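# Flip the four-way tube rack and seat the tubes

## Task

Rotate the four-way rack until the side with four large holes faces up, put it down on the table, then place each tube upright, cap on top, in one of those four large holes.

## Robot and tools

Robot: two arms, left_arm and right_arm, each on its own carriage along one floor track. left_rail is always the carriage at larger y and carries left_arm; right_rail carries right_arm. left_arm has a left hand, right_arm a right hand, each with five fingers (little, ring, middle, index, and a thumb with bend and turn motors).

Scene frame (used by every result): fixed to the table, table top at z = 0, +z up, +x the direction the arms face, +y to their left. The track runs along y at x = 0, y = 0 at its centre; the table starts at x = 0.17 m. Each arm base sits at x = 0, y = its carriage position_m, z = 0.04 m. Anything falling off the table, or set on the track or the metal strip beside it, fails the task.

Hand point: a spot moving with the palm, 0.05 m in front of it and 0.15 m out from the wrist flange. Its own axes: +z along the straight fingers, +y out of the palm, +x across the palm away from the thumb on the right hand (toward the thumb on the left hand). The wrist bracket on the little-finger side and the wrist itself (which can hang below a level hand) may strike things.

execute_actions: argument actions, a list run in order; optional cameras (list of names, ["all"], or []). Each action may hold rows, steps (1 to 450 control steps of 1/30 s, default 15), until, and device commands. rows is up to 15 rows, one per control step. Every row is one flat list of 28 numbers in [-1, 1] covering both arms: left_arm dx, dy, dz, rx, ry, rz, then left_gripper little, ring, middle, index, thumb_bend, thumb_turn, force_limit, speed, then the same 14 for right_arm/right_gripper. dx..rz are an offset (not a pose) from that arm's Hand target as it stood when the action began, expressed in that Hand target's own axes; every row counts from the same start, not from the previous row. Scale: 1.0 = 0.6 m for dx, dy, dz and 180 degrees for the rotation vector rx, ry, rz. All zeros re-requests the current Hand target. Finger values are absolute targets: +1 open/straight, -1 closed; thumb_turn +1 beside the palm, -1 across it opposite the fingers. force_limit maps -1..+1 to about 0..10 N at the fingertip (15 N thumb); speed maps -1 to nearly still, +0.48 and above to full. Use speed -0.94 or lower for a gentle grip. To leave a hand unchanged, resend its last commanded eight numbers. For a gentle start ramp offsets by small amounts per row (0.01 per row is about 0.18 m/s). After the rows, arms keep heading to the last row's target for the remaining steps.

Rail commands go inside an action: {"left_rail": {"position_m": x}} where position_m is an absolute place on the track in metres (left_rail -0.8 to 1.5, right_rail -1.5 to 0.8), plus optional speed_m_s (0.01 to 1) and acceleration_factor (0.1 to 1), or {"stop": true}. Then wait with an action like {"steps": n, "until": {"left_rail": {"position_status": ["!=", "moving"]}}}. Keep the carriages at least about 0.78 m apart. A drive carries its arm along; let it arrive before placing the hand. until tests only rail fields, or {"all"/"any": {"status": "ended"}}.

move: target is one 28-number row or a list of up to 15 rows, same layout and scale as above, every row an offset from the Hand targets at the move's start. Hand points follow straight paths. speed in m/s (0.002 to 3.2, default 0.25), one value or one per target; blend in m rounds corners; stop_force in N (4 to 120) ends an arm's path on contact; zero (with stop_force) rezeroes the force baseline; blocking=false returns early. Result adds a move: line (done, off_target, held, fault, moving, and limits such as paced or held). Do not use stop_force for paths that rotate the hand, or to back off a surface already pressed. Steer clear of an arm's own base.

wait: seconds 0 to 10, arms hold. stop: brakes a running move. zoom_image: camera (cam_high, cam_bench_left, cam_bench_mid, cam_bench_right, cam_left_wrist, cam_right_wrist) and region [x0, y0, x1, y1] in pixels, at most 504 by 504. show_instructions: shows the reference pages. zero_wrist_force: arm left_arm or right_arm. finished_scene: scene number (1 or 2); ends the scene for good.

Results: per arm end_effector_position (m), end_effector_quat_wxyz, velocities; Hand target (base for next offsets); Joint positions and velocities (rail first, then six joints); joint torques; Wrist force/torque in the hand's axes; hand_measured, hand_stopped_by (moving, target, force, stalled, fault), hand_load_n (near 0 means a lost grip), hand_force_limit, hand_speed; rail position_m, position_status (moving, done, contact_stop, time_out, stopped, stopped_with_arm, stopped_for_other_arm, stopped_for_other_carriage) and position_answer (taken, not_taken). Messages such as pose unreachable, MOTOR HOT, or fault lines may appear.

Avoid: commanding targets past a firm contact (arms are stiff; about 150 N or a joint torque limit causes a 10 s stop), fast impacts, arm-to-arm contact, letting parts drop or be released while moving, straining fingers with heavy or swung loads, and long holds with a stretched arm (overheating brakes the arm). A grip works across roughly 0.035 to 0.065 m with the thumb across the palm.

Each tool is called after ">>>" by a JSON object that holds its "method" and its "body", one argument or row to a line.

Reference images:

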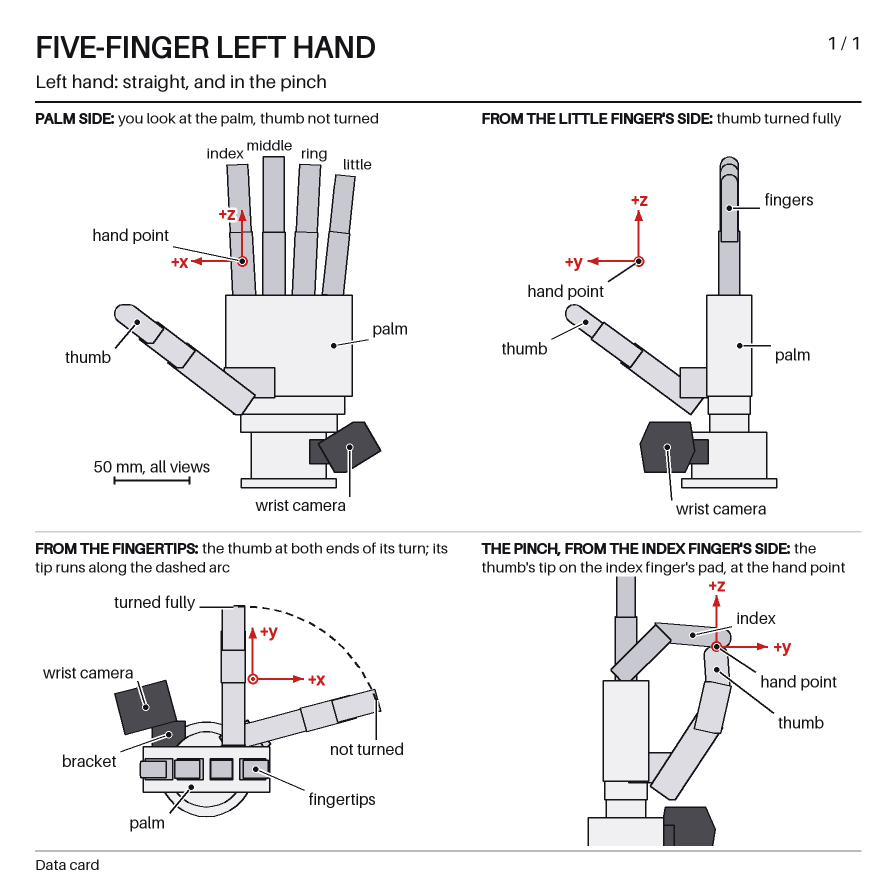

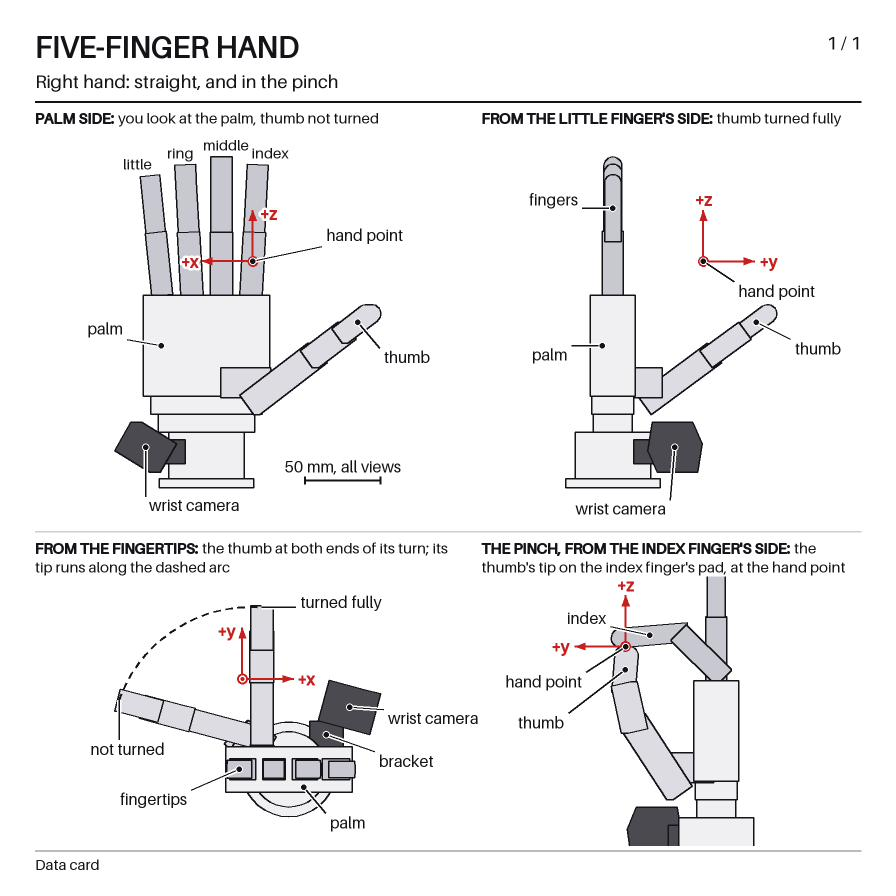

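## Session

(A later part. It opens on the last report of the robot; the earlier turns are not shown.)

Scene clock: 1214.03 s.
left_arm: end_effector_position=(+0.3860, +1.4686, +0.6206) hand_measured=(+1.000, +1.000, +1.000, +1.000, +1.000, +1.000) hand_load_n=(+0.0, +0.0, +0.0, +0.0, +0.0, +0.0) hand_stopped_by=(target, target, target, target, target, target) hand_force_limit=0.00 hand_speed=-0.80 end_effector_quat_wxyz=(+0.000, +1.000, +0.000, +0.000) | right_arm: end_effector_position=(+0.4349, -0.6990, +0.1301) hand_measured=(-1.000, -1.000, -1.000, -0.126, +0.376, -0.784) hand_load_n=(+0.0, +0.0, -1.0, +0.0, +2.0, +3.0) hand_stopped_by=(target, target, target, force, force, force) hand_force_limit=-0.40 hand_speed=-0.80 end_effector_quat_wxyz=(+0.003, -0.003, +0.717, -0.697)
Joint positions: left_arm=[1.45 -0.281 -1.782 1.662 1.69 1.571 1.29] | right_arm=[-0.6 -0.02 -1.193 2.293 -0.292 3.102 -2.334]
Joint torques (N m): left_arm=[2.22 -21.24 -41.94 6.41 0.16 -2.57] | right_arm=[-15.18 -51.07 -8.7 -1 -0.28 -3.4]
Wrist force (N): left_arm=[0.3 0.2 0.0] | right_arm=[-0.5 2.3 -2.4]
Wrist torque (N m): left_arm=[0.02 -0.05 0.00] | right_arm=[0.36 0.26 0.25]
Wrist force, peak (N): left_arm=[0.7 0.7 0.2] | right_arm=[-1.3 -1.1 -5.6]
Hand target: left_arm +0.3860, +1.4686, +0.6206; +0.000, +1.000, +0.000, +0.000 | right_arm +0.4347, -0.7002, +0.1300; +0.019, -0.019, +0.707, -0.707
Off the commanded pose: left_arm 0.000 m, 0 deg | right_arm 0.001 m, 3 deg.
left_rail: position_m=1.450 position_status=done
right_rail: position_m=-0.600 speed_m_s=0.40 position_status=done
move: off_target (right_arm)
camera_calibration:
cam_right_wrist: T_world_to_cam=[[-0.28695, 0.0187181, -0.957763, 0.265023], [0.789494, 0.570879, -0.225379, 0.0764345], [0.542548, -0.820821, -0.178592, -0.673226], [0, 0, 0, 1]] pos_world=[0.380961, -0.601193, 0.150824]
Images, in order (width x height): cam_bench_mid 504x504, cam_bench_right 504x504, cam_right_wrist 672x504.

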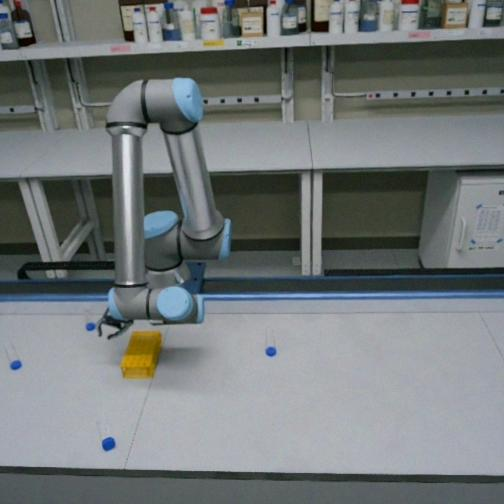

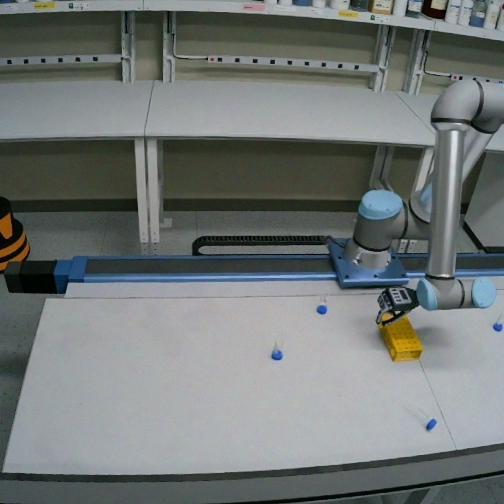

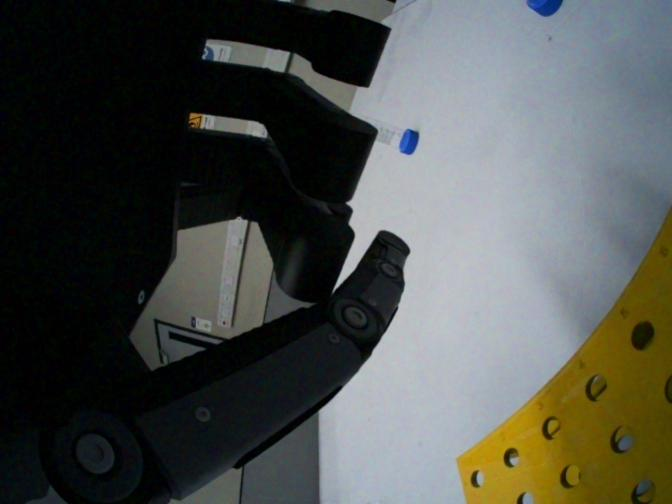

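>>> {"method": "move", "body": {
  "target": [
    [0,0,0,0,0,0,1,1,1,1,1,1,0,-0.8,0.0025,-0.05,0.075,-0.25,0,0,-1,-1,-1,0,1,-0.8,0,0],
    [0,0,0,0,0,0,1,1,1,1,1,1,0,-0.8,0.0025,0.0167,0.075,-0.5,0,0,-1,-1,-1,0,1,-0.8,0,0]
  ],
  "speed": 0.3,
  "blend": 0.03,
  "cameras": ["cam_right_wrist", "cam_bench_right", "cam_bench_mid"]
}}

>>> {"method": "zoom_image", "body": {
  "camera": "cam_bench_right",
  "region": [350, 290, 430, 370]
}}

>>> {"method": "zoom_image", "body": {
  "camera": "cam_bench_mid",
  "region": [90, 310, 180, 390]
}}

>>> {"method": "zoom_image", "body": {
  "camera": "cam_right_wrist",
  "region": [360, 0, 672, 312]
}}

Scene clock: 1252.80 s.
left_arm: end_effector_position=(+0.3860, +1.4686, +0.6206) hand_measured=(+1.000, +1.000, +1.000, +1.000, +1.000, +1.000) hand_load_n=(+0.0, +0.0, +0.0, +0.0, +0.0, +0.0) hand_stopped_by=(target, target, target, target, target, target) hand_force_limit=0.00 hand_speed=-0.80 end_effector_quat_wxyz=(+0.000, +1.000, +0.000, +0.000) | right_arm: end_effector_position=(+0.4356, -0.7452, +0.1200) hand_measured=(-1.000, -1.000, -1.000, +0.000, +1.000, -0.784) hand_load_n=(+0.0, +0.0, +0.0, +0.0, +0.0, +0.0) hand_stopped_by=(target, target, target, target, target, force) hand_force_limit=0.00 hand_speed=0.00 end_effector_quat_wxyz=(+0.000, -0.026, +1.000, +0.000) end_effector_velocity=(-0.001, -0.001, -0.001) end_effector_angular_velocity=(+0.006, +0.003, -0.003)
Joint positions: left_arm=[1.45 -0.281 -1.782 1.662 1.69 1.571 1.29] | right_arm=[-0.6 -0.86 -1.306 2.144 0.733 1.571 -2.483]
Joint velocities: left_arm=[within noise] | right_arm=[0 -0.005 0.004 0 0.002 -0.002 -0.002]
Joint torques (N m): left_arm=[1.84 -19.67 -42.3 6.46 0.34 -3.32] | right_arm=[-16.81 -33.05 -32.26 8.12 -1.58 -3.51]
Wrist force (N): left_arm=[0.1 0.5 0.1] | right_arm=[-0.5 -0.1 -0.4]
Wrist torque (N m): left_arm=[0.06 -0.01 -0.01] | right_arm=[0.12 0.09 0.16]
Wrist force, peak (N): left_arm=[0.5 0.8 0.0] | right_arm=[-0.4 2.3 -2.8]
Hand target: left_arm +0.3860, +1.4686, +0.6206; +0.000, +1.000, +0.000, +0.000 | right_arm +0.4356, -0.7452, +0.1200; +0.000, -0.026, +1.000, +0.000
Off the commanded pose: left_arm 0.000 m, 0 deg | right_arm 0.000 m, 0 deg.
left_rail: position_m=1.450 position_status=done
right_rail: position_m=-0.600 speed_m_s=0.40 position_status=done
move: done
camera_calibration:
cam_right_wrist: T_world_to_cam=[[-0.33729, 0.941374, -0.00714729, 0.851806], [0.779818, 0.283643, 0.558059, -0.203921], [0.52737, 0.182654, -0.82977, 0.119156], [0, 0, 0, 1]] pos_world=[0.383488, -0.765792, 0.21876]
Images, in order (width x height): cam_bench_mid 504x504, cam_bench_right 504x504, cam_right_wrist 672x504.

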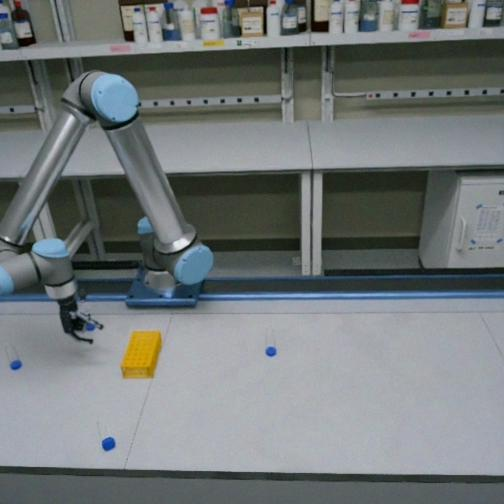

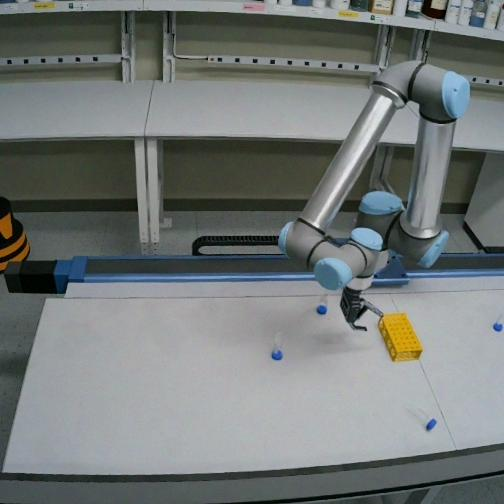

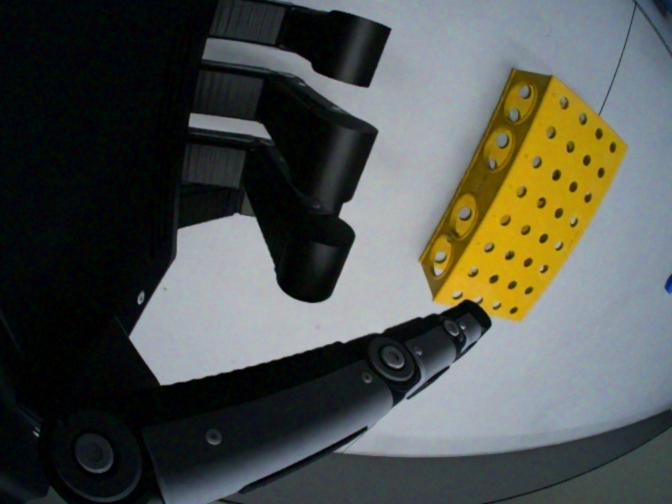

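Scaled by 6.300 from the camera's 504x504 image, which has a finer 720x720 frame.

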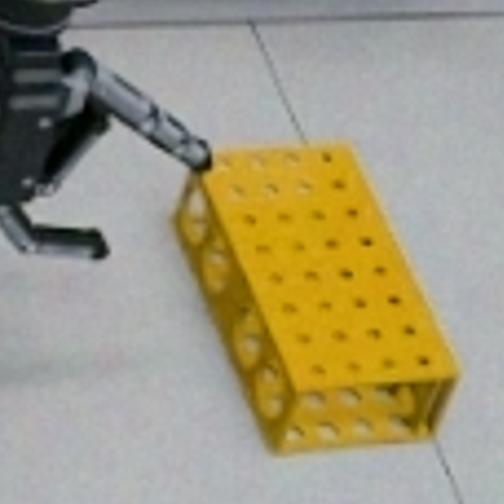

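Scaled by 5.600 from the camera's 504x504 image, which has a finer 720x720 frame.

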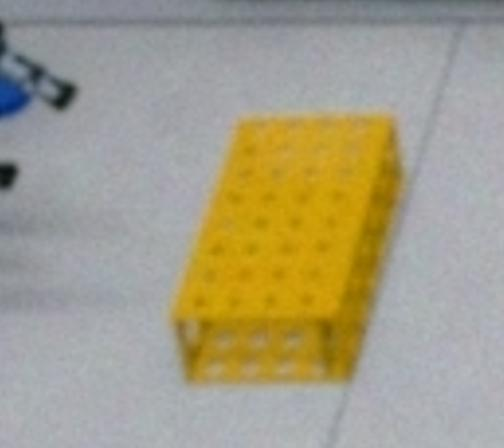

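Scaled by 1.615 from the camera's 672x504 image, which has a finer 960x720 frame.

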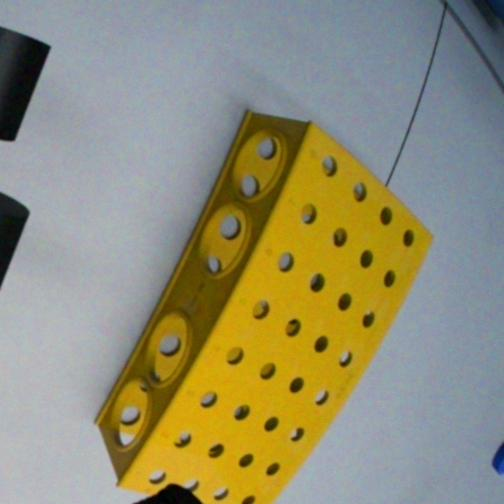

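>>> {"method": "move", "body": {
  "target": [
    [0,0,0,0,0,0,1,1,1,1,1,1,0,-0.8,-0.0107,0.033,0.1238,0,0,0,-1,-1,-1,0,1,-0.8,0,0]
  ],
  "speed": 0.2
}}

>>> {"method": "move", "body": {
  "target": [0,0,0,0,0,0,1,1,1,1,1,1,0,-0.8,-0.0095,0.182,0,0,0,0,-1,-1,-1,0,1,-0.8,0,0],
  "speed": 0.08,
  "stop_force": 6,
  "cameras": ["cam_right_wrist", "cam_bench_right", "cam_bench_mid"]
}}

>>> {"method": "zoom_image", "body": {
  "camera": "cam_bench_right",
  "region": [350, 290, 430, 370]
}}

>>> {"method": "zoom_image", "body": {
  "camera": "cam_bench_mid",
  "region": [90, 310, 180, 390]
}}

Scene clock: 1297.27 s.
left_arm: end_effector_position=(+0.3860, +1.4686, +0.6206) hand_measured=(+1.000, +1.000, +1.000, +1.000, +1.000, +1.000) hand_load_n=(+0.0, +0.0, +0.0, +0.0, +0.0, +0.0) hand_stopped_by=(target, target, target, target, target, target) hand_force_limit=0.00 hand_speed=-0.80 end_effector_quat_wxyz=(+0.000, +1.000, +0.000, +0.000) | right_arm: end_effector_position=(+0.4410, -0.7251, +0.0458) hand_measured=(-1.000, -1.000, -1.000, +0.000, +1.000, -0.784) hand_load_n=(+0.0, +0.0, +0.5, +0.0, +0.0, +0.0) hand_stopped_by=(target, target, target, target, target, force) hand_force_limit=0.00 hand_speed=0.00 end_effector_quat_wxyz=(+0.000, -0.026, +1.000, +0.000)
Joint positions: left_arm=[1.45 -0.281 -1.782 1.662 1.69 1.571 1.29] | right_arm=[-0.6 -0.819 -1.195 2.185 0.581 1.571 -2.442]
Joint torques (N m): left_arm=[0.89 -22.88 -43.44 5.78 0.74 -3.15] | right_arm=[13.97 -36.68 -10.84 -0.19 1.58 3.12]
Wrist force (N): left_arm=[0.3 0.1 0.2] | right_arm=[-0.5 0.6 -0.4]
Wrist torque (N m): left_arm=[0.00 -0.04 0.00] | right_arm=[0.20 0.09 -0.05]
Wrist force, peak (N): left_arm=[0.2 0.3 0.9] | right_arm=[-0.3 0.0 -1.8]
Hand target: left_arm +0.3860, +1.4686, +0.6206; +0.000, +1.000, +0.000, +0.000 | right_arm +0.4410, -0.7250, +0.0457; +0.000, -0.026, +1.000, +0.000
Off the commanded pose: left_arm 0.000 m, 0 deg | right_arm 0.000 m, 0 deg.
left_rail: position_m=1.450 position_status=done
right_rail: position_m=-0.600 speed_m_s=0.40 position_status=done
move: done

Scene clock: 1299.77 s.
left_arm: end_effector_position=(+0.3860, +1.4686, +0.6206) hand_measured=(+1.000, +1.000, +1.000, +1.000, +1.000, +1.000) hand_load_n=(+0.0, +0.0, +0.0, +0.0, +0.0, +0.0) hand_stopped_by=(target, target, target, target, target, target) hand_force_limit=0.00 hand_speed=-0.80 end_effector_quat_wxyz=(+0.000, +1.000, +0.000, +0.000) | right_arm: end_effector_position=(+0.4409, -0.6157, +0.0457) hand_measured=(-1.000, -1.000, -1.000, +0.000, +1.000, -0.784) hand_load_n=(+0.0, +0.0, -0.5, +0.0, +0.0, +0.0) hand_stopped_by=(target, target, target, target, target, force) hand_force_limit=0.00 hand_speed=0.00 end_effector_quat_wxyz=(+0.000, -0.026, +1.000, +0.000)
Joint positions: left_arm=[1.45 -0.281 -1.782 1.662 1.69 1.571 1.29] | right_arm=[-0.6 -0.612 -1.235 2.252 0.554 1.571 -2.236]
Joint torques (N m): left_arm=[1.87 -22.99 -42.49 6.62 0.27 -3.48] | right_arm=[14.08 -51.38 -8.99 -0.05 1.92 3.72]
Wrist force (N): left_arm=[0.3 0.1 0.4] | right_arm=[-0.6 0.2 -0.7]
Wrist torque (N m): left_arm=[-0.01 -0.03 0.01] | right_arm=[0.19 0.16 -0.10]
Wrist force, peak (N): left_arm=[0.6 0.7 0.4] | right_arm=[-0.5 0.6 -0.8]
Hand target: left_arm +0.3860, +1.4686, +0.6206; +0.000, +1.000, +0.000, +0.000 | right_arm +0.4409, -0.6157, +0.0457; +0.000, -0.026, +1.000, +0.000
Off the commanded pose: left_arm 0.000 m, 0 deg | right_arm 0.000 m, 0 deg.
left_rail: position_m=1.450 position_status=done
right_rail: position_m=-0.600 speed_m_s=0.40 position_status=done
move: done
camera_calibration:
cam_right_wrist: T_world_to_cam=[[-0.337334, 0.941361, -0.00672841, 0.731164], [0.779798, 0.283428, 0.558197, -0.203363], [0.527372, 0.183052, -0.829681, 0.0313649], [0, 0, 0, 1]] pos_world=[0.388688, -0.636392, 0.144459]
Images, in order (width x height): cam_bench_mid 504x504, cam_bench_right 504x504, cam_right_wrist 672x504.

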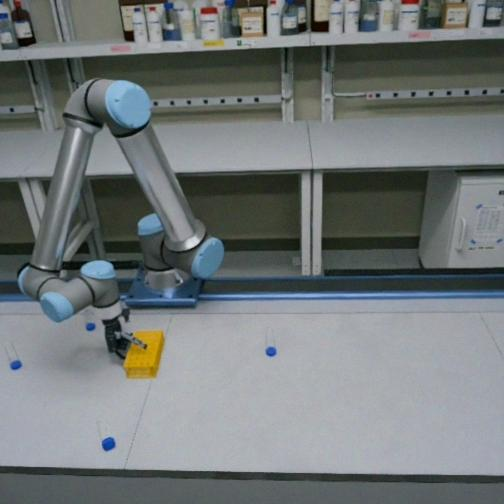

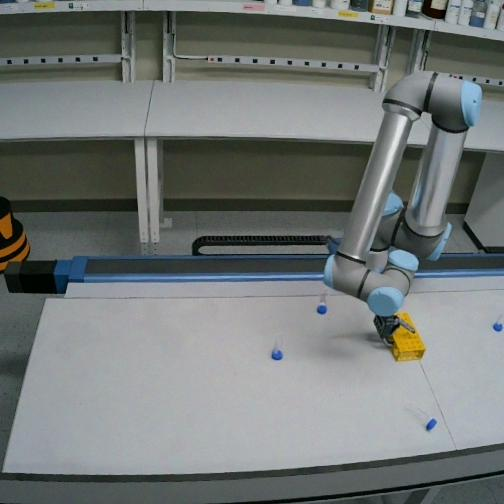

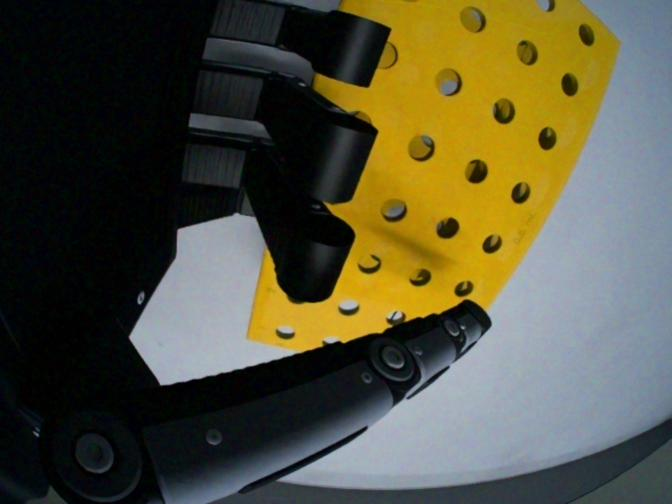

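Scaled by 6.300 from the camera's 504x504 image, which has a finer 720x720 frame.

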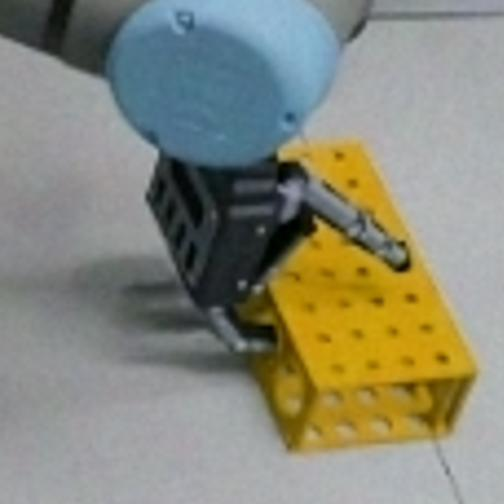

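Scaled by 5.600 from the camera's 504x504 image, which has a finer 720x720 frame.

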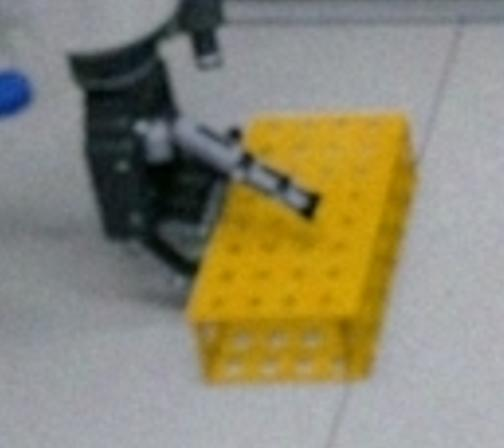

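>>> {"method": "move", "body": {
  "target": [0,0,0,0,0,0,1,1,1,1,1,1,0,-0.8,0,-0.005,-0.015,0,0,0,-1,-1,-1,0,1,-0.8,0,0],
  "speed": 0.03,
  "cameras": ["cam_bench_right", "cam_bench_mid"]
}}

>>> {"method": "zoom_image", "body": {
  "camera": "cam_bench_right",
  "region": [350, 290, 430, 370]
}}

Scene clock: 1307.53 s.
left_arm: end_effector_position=(+0.3860, +1.4686, +0.6206) hand_measured=(+1.000, +1.000, +1.000, +1.000, +1.000, +1.000) hand_load_n=(+0.0, +0.0, +0.0, +0.0, +0.0, +0.0) hand_stopped_by=(target, target, target, target, target, target) hand_force_limit=0.00 hand_speed=-0.80 end_effector_quat_wxyz=(+0.000, +1.000, +0.000, +0.000) | right_arm: end_effector_position=(+0.4411, -0.6186, +0.0546) hand_measured=(-1.000, -1.000, -1.000, +0.000, +1.000, -0.784) hand_load_n=(+0.0, +0.0, +0.0, +0.5, +0.0, +0.0) hand_stopped_by=(target, target, target, target, target, force) hand_force_limit=0.00 hand_speed=0.00 end_effector_quat_wxyz=(+0.000, -0.026, +1.000, +0.000)
Joint positions: left_arm=[1.45 -0.281 -1.782 1.662 1.69 1.571 1.29] | right_arm=[-0.6 -0.618 -1.249 2.247 0.573 1.571 -2.242]
Joint torques (N m): left_arm=[0.22 -21.79 -42.4 6.5 0.35 -3.49] | right_arm=[-14.68 -54.44 -28.96 8.12 1.75 -3.26]
Wrist force (N): left_arm=[0.5 0.5 0.1] | right_arm=[-0.6 0.5 0.1]
Wrist torque (N m): left_arm=[0.06 -0.07 0.00] | right_arm=[0.18 0.16 0.14]
Wrist force, peak (N): left_arm=[0.8 0.1 0.7] | right_arm=[-0.7 0.1 -0.9]
Hand target: left_arm +0.3860, +1.4686, +0.6206; +0.000, +1.000, +0.000, +0.000 | right_arm +0.4411, -0.6187, +0.0547; +0.000, -0.026, +1.000, +0.000
Off the commanded pose: left_arm 0.000 m, 0 deg | right_arm 0.000 m, 0 deg.
left_rail: position_m=1.450 position_status=done
right_rail: position_m=-0.600 speed_m_s=0.40 position_status=done
move: done
Images, in order (width x height): cam_bench_mid 504x504, cam_bench_right 504x504.

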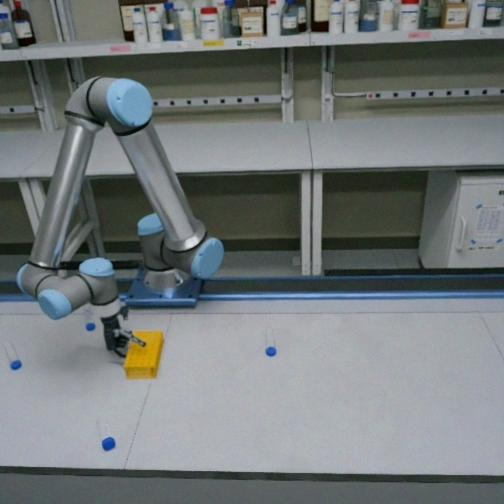

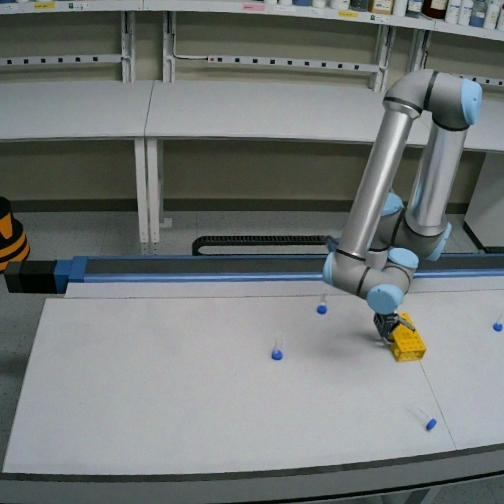

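Scaled by 6.300 from the camera's 504x504 image, which has a finer 720x720 frame.

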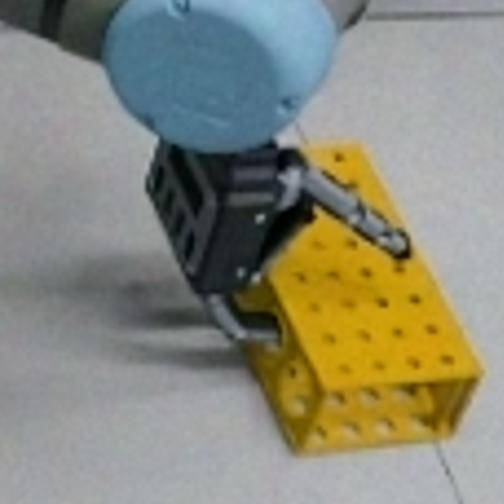

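>>> {"method": "execute_actions", "body": {
  "actions": [
    {"rows": [[0,0,0,0,0,0,1,1,1,1,1,1,0,-0.8,0,0,0,0,0,0,-1,-1,-1,0,-0.6,-0.8,-0.5,-0.7]], "steps": 90},
    {"rows": [[0,0,0,0,0,0,1,1,1,1,1,1,0,-0.8,0,0,0,0,0,0,-1,-1,-1,-0.5,-0.6,-0.8,0,-0.85]], "steps": 90}
  ],
  "cameras": ["cam_right_wrist", "cam_bench_right", "cam_bench_mid"]
}}

>>> {"method": "zoom_image", "body": {
  "camera": "cam_bench_right",
  "region": [350, 290, 430, 370]
}}

Scene clock: 1318.37 s.
left_arm: end_effector_position=(+0.3860, +1.4686, +0.6206) hand_measured=(+1.000, +1.000, +1.000, +1.000, +1.000, +1.000) hand_load_n=(+0.0, +0.0, +0.0, +0.0, +0.0, +0.0) hand_stopped_by=(target, target, target, target, target, target) hand_force_limit=0.00 hand_speed=-0.80 end_effector_quat_wxyz=(+0.000, +1.000, +0.000, +0.000) | right_arm: end_effector_position=(+0.4411, -0.6187, +0.0547) hand_measured=(-1.000, -1.000, -1.000, -0.066, +0.134, -0.784) hand_load_n=(+0.0, +0.0, -3.0, +7.5, +6.5, +9.5) hand_stopped_by=(target, target, target, force, force, force) hand_force_limit=0.00 hand_speed=-0.85 end_effector_quat_wxyz=(+0.000, -0.026, +1.000, +0.000)
Joint positions: left_arm=[1.45 -0.281 -1.782 1.662 1.69 1.571 1.29] | right_arm=[-0.6 -0.618 -1.25 2.247 0.573 1.571 -2.242]
Joint torques (N m): left_arm=[0.78 -22.4 -43.01 6.12 0.66 -3.23] | right_arm=[-16.16 -45.36 -26.4 4.57 -1.43 -2.57]
Wrist force (N): left_arm=[0.3 -0.3 0.0] | right_arm=[-0.4 0.3 -2.6]
Wrist torque (N m): left_arm=[-0.05 -0.05 0.02] | right_arm=[-0.01 0.22 0.14]
Wrist force, peak (N): left_arm=[0.5 0.5 0.9] | right_arm=[-0.3 0.1 -2.8]
Hand target: left_arm +0.3860, +1.4686, +0.6206; +0.000, +1.000, +0.000, +0.000 | right_arm +0.4411, -0.6187, +0.0547; +0.000, -0.026, +1.000, +0.000
Off the commanded pose: left_arm 0.000 m, 0 deg | right_arm 0.000 m, 0 deg.
left_rail: position_m=1.450 position_status=done
right_rail: position_m=-0.600 speed_m_s=0.40 position_status=done
camera_calibration:
cam_right_wrist: T_world_to_cam=[[-0.337334, 0.941361, -0.00672841, 0.734117], [0.779798, 0.283428, 0.558197, -0.207693], [0.527372, 0.183052, -0.829681, 0.0392757], [0, 0, 0, 1]] pos_world=[0.388888, -0.639392, 0.153459]
Images, in order (width x height): cam_bench_mid 504x504, cam_bench_right 504x504, cam_right_wrist 672x504.

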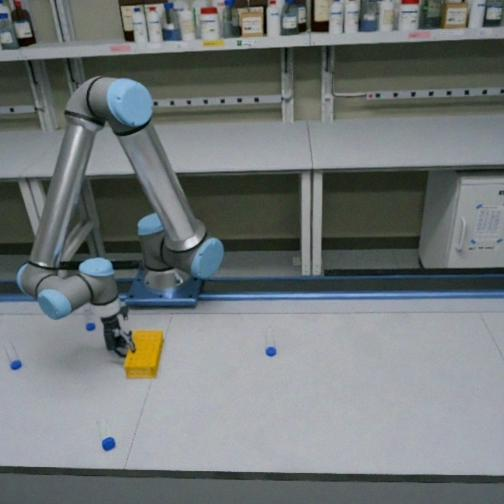

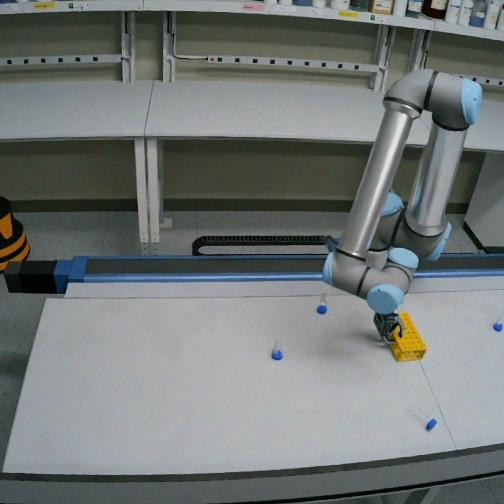

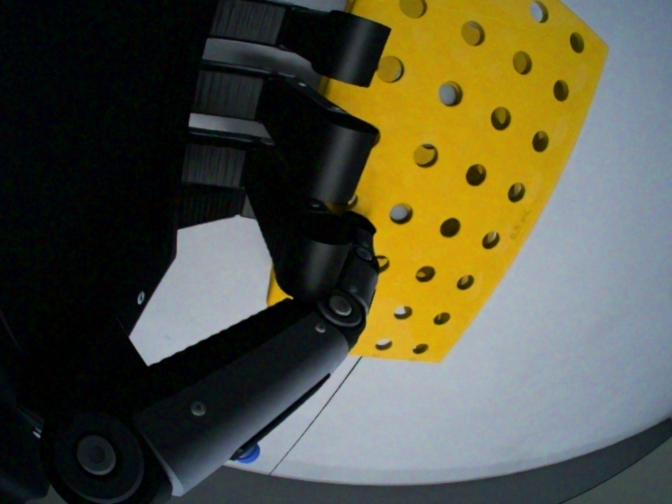

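Scaled by 6.300 from the camera's 504x504 image, which has a finer 720x720 frame.

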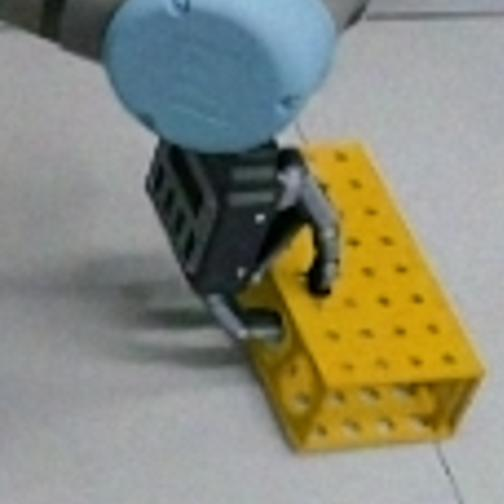

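>>> {"method": "move", "body": {
  "target": [0,0,0,0,0,0,1,1,1,1,1,1,0,-0.8,0,0.0177,-0.0252,0.0556,0,0,-1,-1,-1,-0.5,-0.6,-0.8,0,-0.85],
  "speed": 0.05
}}

>>> {"method": "move", "body": {
  "target": [0,0,0,0,0,0,1,1,1,1,1,1,0,-0.8,0.011,-0.215,0.0363,0,0,0,-1,-1,-1,-0.5,-0.6,-0.8,0,-0.85],
  "speed": 0.06,
  "cameras": ["cam_right_wrist", "cam_bench_right", "cam_bench_mid"]
}}

>>> {"method": "zoom_image", "body": {
  "camera": "cam_bench_right",
  "region": [330, 280, 430, 370]
}}

Scene clock: 1327.80 s.
left_arm: end_effector_position=(+0.3860, +1.4686, +0.6206) hand_measured=(+1.000, +1.000, +1.000, +1.000, +1.000, +1.000) hand_load_n=(+0.0, +0.0, +0.0, +0.0, +0.0, -0.5) hand_stopped_by=(target, target, target, target, target, target) hand_force_limit=0.00 hand_speed=-0.80 end_effector_quat_wxyz=(+0.000, +1.000, +0.000, +0.000) | right_arm: end_effector_position=(+0.4405, -0.6081, +0.0698) hand_measured=(-1.000, -1.000, -1.000, -0.066, +0.134, -0.784) hand_load_n=(+0.0, +0.0, -2.5, +3.5, +7.0, +9.5) hand_stopped_by=(target, target, target, force, force, force) hand_force_limit=0.00 hand_speed=-0.85 end_effector_quat_wxyz=(+0.002, -0.026, +0.996, -0.087)
Joint positions: left_arm=[1.45 -0.281 -1.782 1.662 1.69 1.571 1.29] | right_arm=[-0.6 -0.493 -1.32 2.255 0.545 1.719 -2.123]
Joint torques (N m): left_arm=[1.8 -22.44 -43.38 6.5 0.34 -3.31] | right_arm=[15.11 -48.77 -17 -0.07 1.96 3.53]
Wrist force (N): left_arm=[0.5 0.1 0.5] | right_arm=[-0.4 0.8 -0.5]
Wrist torque (N m): left_arm=[-0.02 -0.06 0.02] | right_arm=[0.13 0.10 -0.04]
Wrist force, peak (N): left_arm=[0.1 0.4 0.9] | right_arm=[-0.3 0.2 -2.9]
Hand target: left_arm +0.3860, +1.4686, +0.6206; +0.000, +1.000, +0.000, +0.000 | right_arm +0.4405, -0.6081, +0.0698; +0.002, -0.026, +0.996, -0.087
Off the commanded pose: left_arm 0.000 m, 0 deg | right_arm 0.000 m, 0 deg.
left_rail: position_m=1.450 position_status=done
right_rail: position_m=-0.600 speed_m_s=0.40 position_status=done
move: done

Scene clock: 1330.47 s.
left_arm: end_effector_position=(+0.3860, +1.4686, +0.6206) hand_measured=(+1.000, +1.000, +1.000, +1.000, +1.000, +1.000) hand_load_n=(+0.0, +0.0, +0.0, +0.0, +0.0, +0.0) hand_stopped_by=(target, target, target, target, target, target) hand_force_limit=0.00 hand_speed=-0.80 end_effector_quat_wxyz=(+0.000, +1.000, +0.000, +0.000) | right_arm: end_effector_position=(+0.4408, -0.7389, +0.0708) hand_measured=(-1.000, -1.000, -1.000, -0.066, +0.134, -0.784) hand_load_n=(+0.0, +0.0, -2.0, +3.0, +6.0, +9.5) hand_stopped_by=(target, target, target, force, force, force) hand_force_limit=0.00 hand_speed=-0.85 end_effector_quat_wxyz=(+0.002, -0.026, +0.996, -0.087)
Joint positions: left_arm=[1.45 -0.281 -1.782 1.662 1.69 1.571 1.29] | right_arm=[-0.6 -0.766 -1.292 2.198 0.536 1.69 -2.397]
Joint torques (N m): left_arm=[1.3 -22.19 -42.47 6.2 0.82 -3.45] | right_arm=[-13.06 -30.93 -31.17 7.76 -1.54 -3.43]
Wrist force (N): left_arm=[0.2 0.3 0.2] | right_arm=[-0.2 0.8 0.1]
Wrist torque (N m): left_arm=[0.03 -0.03 -0.01] | right_arm=[0.14 0.04 0.21]
Wrist force, peak (N): left_arm=[0.9 -0.1 0.6] | right_arm=[-0.3 1.5 -0.4]
Hand target: left_arm +0.3860, +1.4686, +0.6206; +0.000, +1.000, +0.000, +0.000 | right_arm +0.4408, -0.7391, +0.0708; +0.002, -0.026, +0.996, -0.087
Off the commanded pose: left_arm 0.000 m, 0 deg | right_arm 0.000 m, 0 deg.
left_rail: position_m=1.450 position_status=done
right_rail: position_m=-0.600 speed_m_s=0.40 position_status=done
move: done
camera_calibration:
cam_right_wrist: T_world_to_cam=[[-0.336483, 0.925653, -0.173048, 0.847065], [0.774922, 0.376589, 0.507619, -0.107863], [0.535047, 0.0367064, -0.844024, -0.0358123], [0, 0, 0, 1]] pos_world=[0.38777, -0.742154, 0.17111]
Images, in order (width x height): cam_bench_mid 504x504, cam_bench_right 504x504, cam_right_wrist 672x504.

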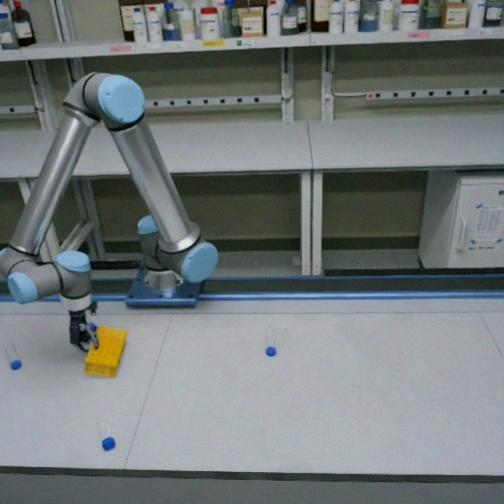

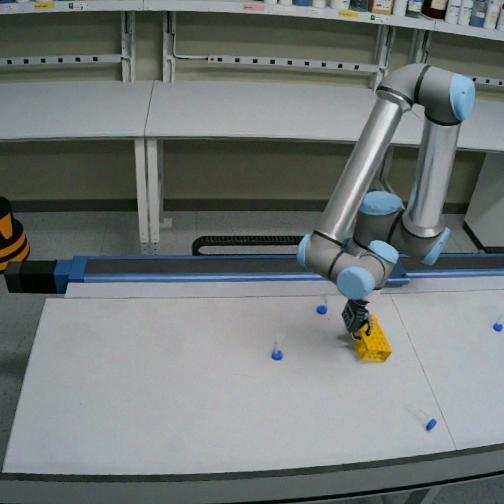

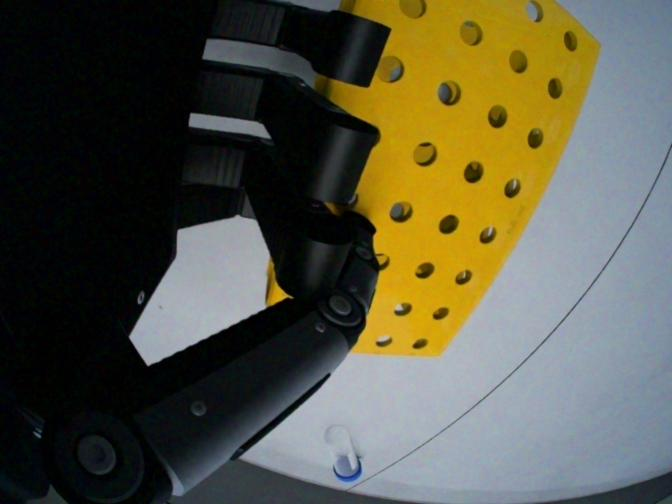

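Scaled by 5.040 from the camera's 504x504 image, which has a finer 720x720 frame.

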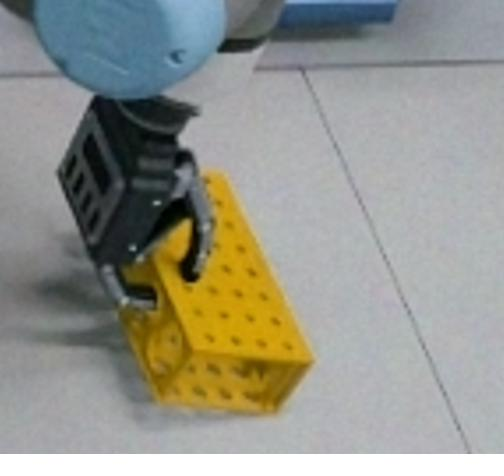

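>>> {"method": "move", "body": {
  "target": [
    [0,0,0,0,0,0,1,1,1,1,1,1,0,-0.8,-0.0023,0.0393,-0.036,0.1111,0,0,-1,-1,-1,-0.5,-0.6,-0.8,0,-0.85],
    [0,0,0,0,0,0,1,1,1,1,1,1,0,-0.8,-0.005,0.0883,-0.0573,0.2222,0,0,-1,-1,-1,-0.5,-0.6,-0.8,0,-0.85]
  ],
  "speed": 0.1,
  "blend": 0.005,
  "cameras": ["cam_right_wrist", "cam_bench_right", "cam_bench_mid"]
}}

>>> {"method": "zoom_image", "body": {
  "camera": "cam_bench_right",
  "region": [330, 270, 430, 370]
}}

Scene clock: 1346.47 s.
left_arm: end_effector_position=(+0.3860, +1.4686, +0.6206) hand_measured=(+1.000, +1.000, +1.000, +1.000, +1.000, +1.000) hand_load_n=(+0.0, +0.0, +0.0, +0.0, +0.0, +0.0) hand_stopped_by=(target, target, target, target, target, target) hand_force_limit=0.00 hand_speed=-0.80 end_effector_quat_wxyz=(+0.000, +1.000, +0.000, +0.000) | right_arm: end_effector_position=(+0.4408, -0.6809, +0.0954) hand_measured=(-1.000, -1.000, -1.000, -0.066, +0.134, -0.784) hand_load_n=(+0.0, +0.0, -2.0, +0.5, +4.0, +10.0) hand_stopped_by=(target, target, target, force, force, force) hand_force_limit=0.00 hand_speed=-0.85 end_effector_quat_wxyz=(+0.011, -0.024, +0.906, -0.422)
Joint positions: left_arm=[1.45 -0.281 -1.782 1.662 1.69 1.571 1.29] | right_arm=[-0.6 -0.235 -1.324 2.269 0.3 2.396 -2.002]
Joint torques (N m): left_arm=[1.96 -22.37 -43.2 6.26 0.23 -3.31] | right_arm=[15.47 -28.51 -30.13 3.75 3.75 2.99]
Wrist force (N): left_arm=[0.5 0.4 0.2] | right_arm=[-0.4 2.1 -0.8]
Wrist torque (N m): left_arm=[0.04 -0.08 0.01] | right_arm=[0.22 0.15 0.02]
Wrist force, peak (N): left_arm=[0.4 0.6 0.7] | right_arm=[0.8 -5.4 -6.8]
Hand target: left_arm +0.3860, +1.4686, +0.6206; +0.000, +1.000, +0.000, +0.000 | right_arm +0.4407, -0.6809, +0.0954; +0.011, -0.024, +0.906, -0.422
Off the commanded pose: left_arm 0.000 m, 0 deg | right_arm 0.000 m, 0 deg.
left_rail: position_m=1.450 position_status=done
right_rail: position_m=-0.600 speed_m_s=0.40 position_status=done
move: done
camera_calibration:
cam_right_wrist: T_world_to_cam=[[-0.318859, 0.594623, -0.738073, 0.618389], [0.761747, 0.624142, 0.173749, 0.0640545], [0.563977, -0.506823, -0.651966, -0.41826], [0, 0, 0, 1]] pos_world=[0.384275, -0.619672, 0.172596]
Images, in order (width x height): cam_bench_mid 504x504, cam_bench_right 504x504, cam_right_wrist 672x504.

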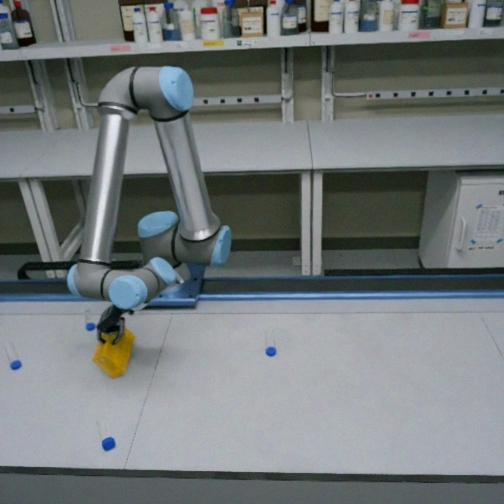

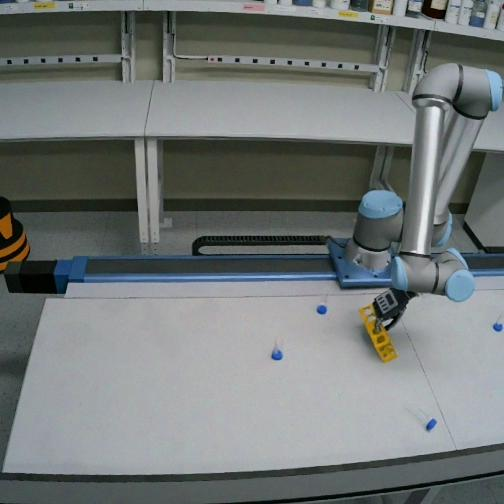

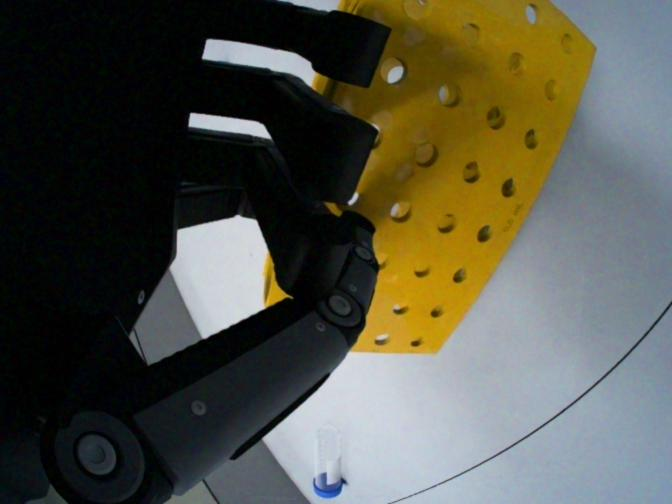

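Scaled by 5.040 from the camera's 504x504 image, which has a finer 720x720 frame.

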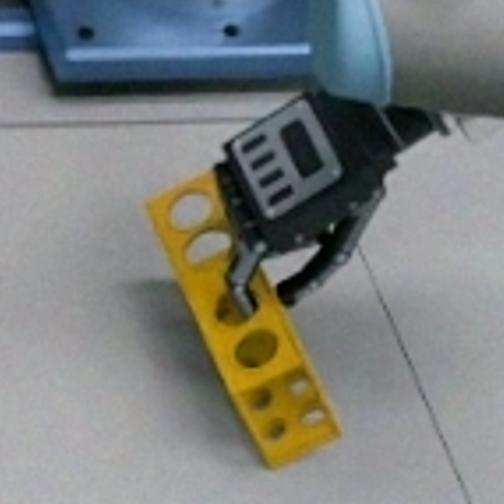

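>>> {"method": "move", "body": {
  "target": [
    [0,0,0,0,0,0,1,1,1,1,1,1,0,-0.8,-0.0028,0.0362,-0.0392,0.1111,0,0,-1,-1,-1,-0.5,-0.6,-0.8,0,-0.85],
    [0,0,0,0,0,0,1,1,1,1,1,1,0,-0.8,-0.0053,0.0823,-0.0633,0.2222,0,0,-1,-1,-1,-0.5,-0.6,-0.8,0,-0.85]
  ],
  "speed": 0.1,
  "blend": 0.005,
  "cameras": ["cam_right_wrist", "cam_bench_right", "cam_bench_mid"]
}}

>>> {"method": "zoom_image", "body": {
  "camera": "cam_bench_right",
  "region": [330, 270, 430, 370]
}}

>>> {"method": "zoom_image", "body": {
  "camera": "cam_bench_mid",
  "region": [80, 290, 180, 390]
}}

Scene clock: 1361.47 s.
left_arm: end_effector_position=(+0.3860, +1.4686, +0.6206) hand_measured=(+1.000, +1.000, +1.000, +1.000, +1.000, +1.000) hand_load_n=(+0.0, +0.0, +0.0, +0.0, +0.0, +0.0) hand_stopped_by=(target, target, target, target, target, target) hand_force_limit=0.00 hand_speed=-0.80 end_effector_quat_wxyz=(+0.000, +1.000, +0.000, +0.000) | right_arm: end_effector_position=(+0.4411, -0.6214, +0.0819) hand_measured=(-1.000, -1.000, -1.000, -0.066, +0.134, -0.784) hand_load_n=(+0.0, +0.0, -3.0, +1.5, +3.5, +10.0) hand_stopped_by=(target, target, target, force, force, force) hand_force_limit=0.00 hand_speed=-0.85 end_effector_quat_wxyz=(+0.037, -0.041, +0.725, -0.686)
Joint positions: left_arm=[1.45 -0.281 -1.782 1.662 1.69 1.571 1.29] | right_arm=[-0.6 0.158 -0.766 2.227 0.833 3.068 -0.849]
Joint torques (N m): left_arm=[0.66 -20.52 -43.22 6.44 0.36 -3.16] | right_arm=[-14.45 -66.01 -9.53 -1.36 -0.7 -3.66]
Wrist force (N): left_arm=[0.3 0.3 0.1] | right_arm=[-0.7 -0.2 -2.4]
Wrist torque (N m): left_arm=[0.03 -0.05 0.00] | right_arm=[0.32 0.16 0.22]
Wrist force, peak (N): left_arm=[0.9 0.2 0.6] | right_arm=[0.7 3.0 -2.4]
Hand target: left_arm +0.3860, +1.4686, +0.6206; +0.000, +1.000, +0.000, +0.000 | right_arm +0.4411, -0.6215, +0.0819; +0.037, -0.041, +0.725, -0.686 (not the last commanded pose)
Off the commanded pose: left_arm 0.000 m, 0 deg | right_arm 0.002 m, 5 deg.
left_rail: position_m=1.450 position_status=done
right_rail: position_m=-0.600 speed_m_s=0.40 position_status=done
led back after a hold (right arm): the arm was led back toward your command in small steps, so it may still be short of it.
move: held (right_arm; a check stopped the path); limits=held
pose unreachable (right arm): on one or more control steps of this call, first in action 0 (counted from 0), this arm could not follow its commanded pose, so it was not sent that pose on those steps. It may still have moved: this result reports where it is.
cause: moving toward the commanded pose would bring two parts of the arm too close to each other (joints 5 (wrist 1) to 7 (wrist 3) lie between them).
camera_calibration:
cam_right_wrist: T_world_to_cam=[[-0.293117, 0.0139409, -0.955975, 0.218824], [0.726111, 0.65372, -0.213104, 0.0948146], [0.621969, -0.756608, -0.201739, -0.61482], [0, 0, 0, 1]] pos_world=[0.377694, -0.530211, 0.105362]
Images, in order (width x height): cam_bench_mid 504x504, cam_bench_right 504x504, cam_right_wrist 672x504.

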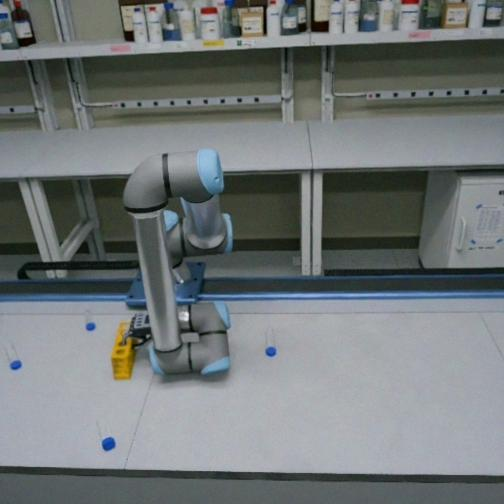

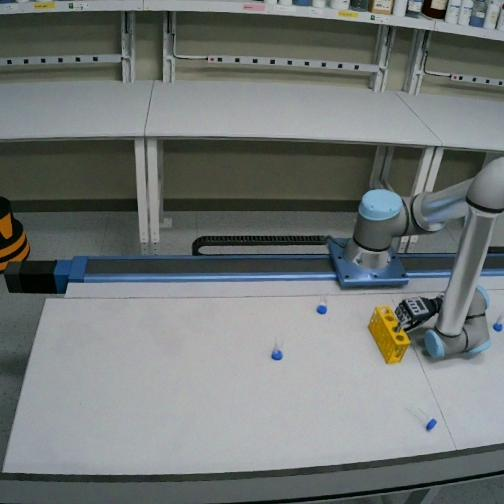

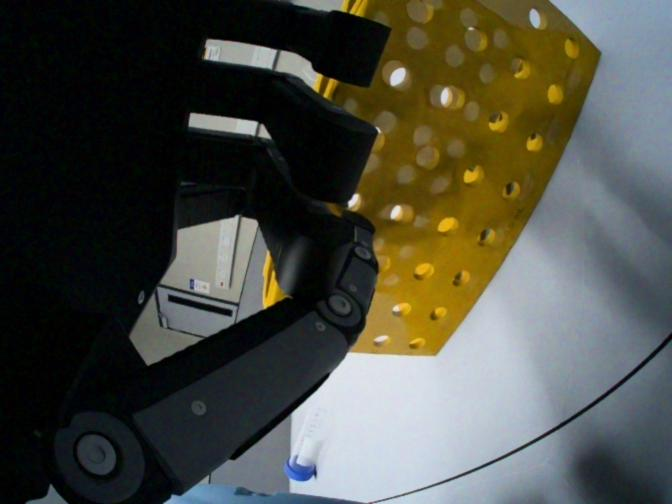

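Scaled by 5.040 from the camera's 504x504 image, which has a finer 720x720 frame.

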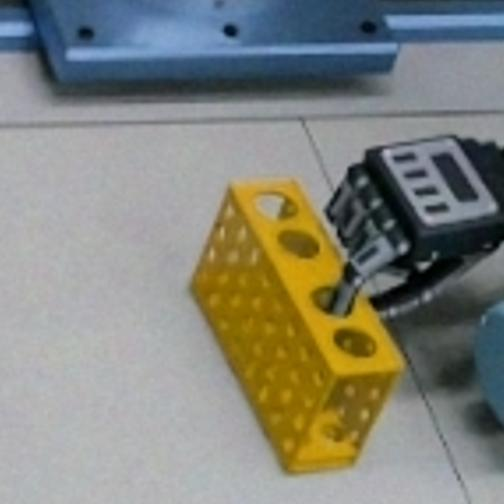

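Scaled by 5.040 from the camera's 504x504 image, which has a finer 720x720 frame.

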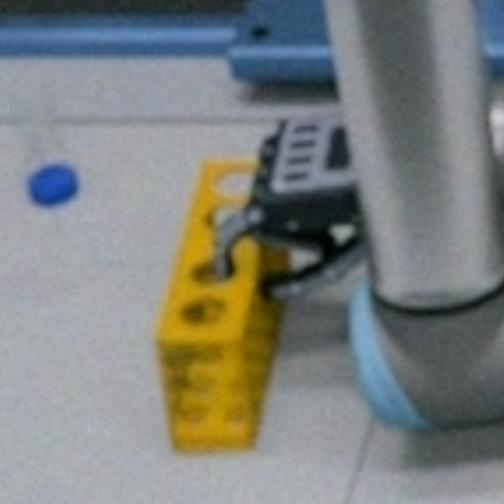

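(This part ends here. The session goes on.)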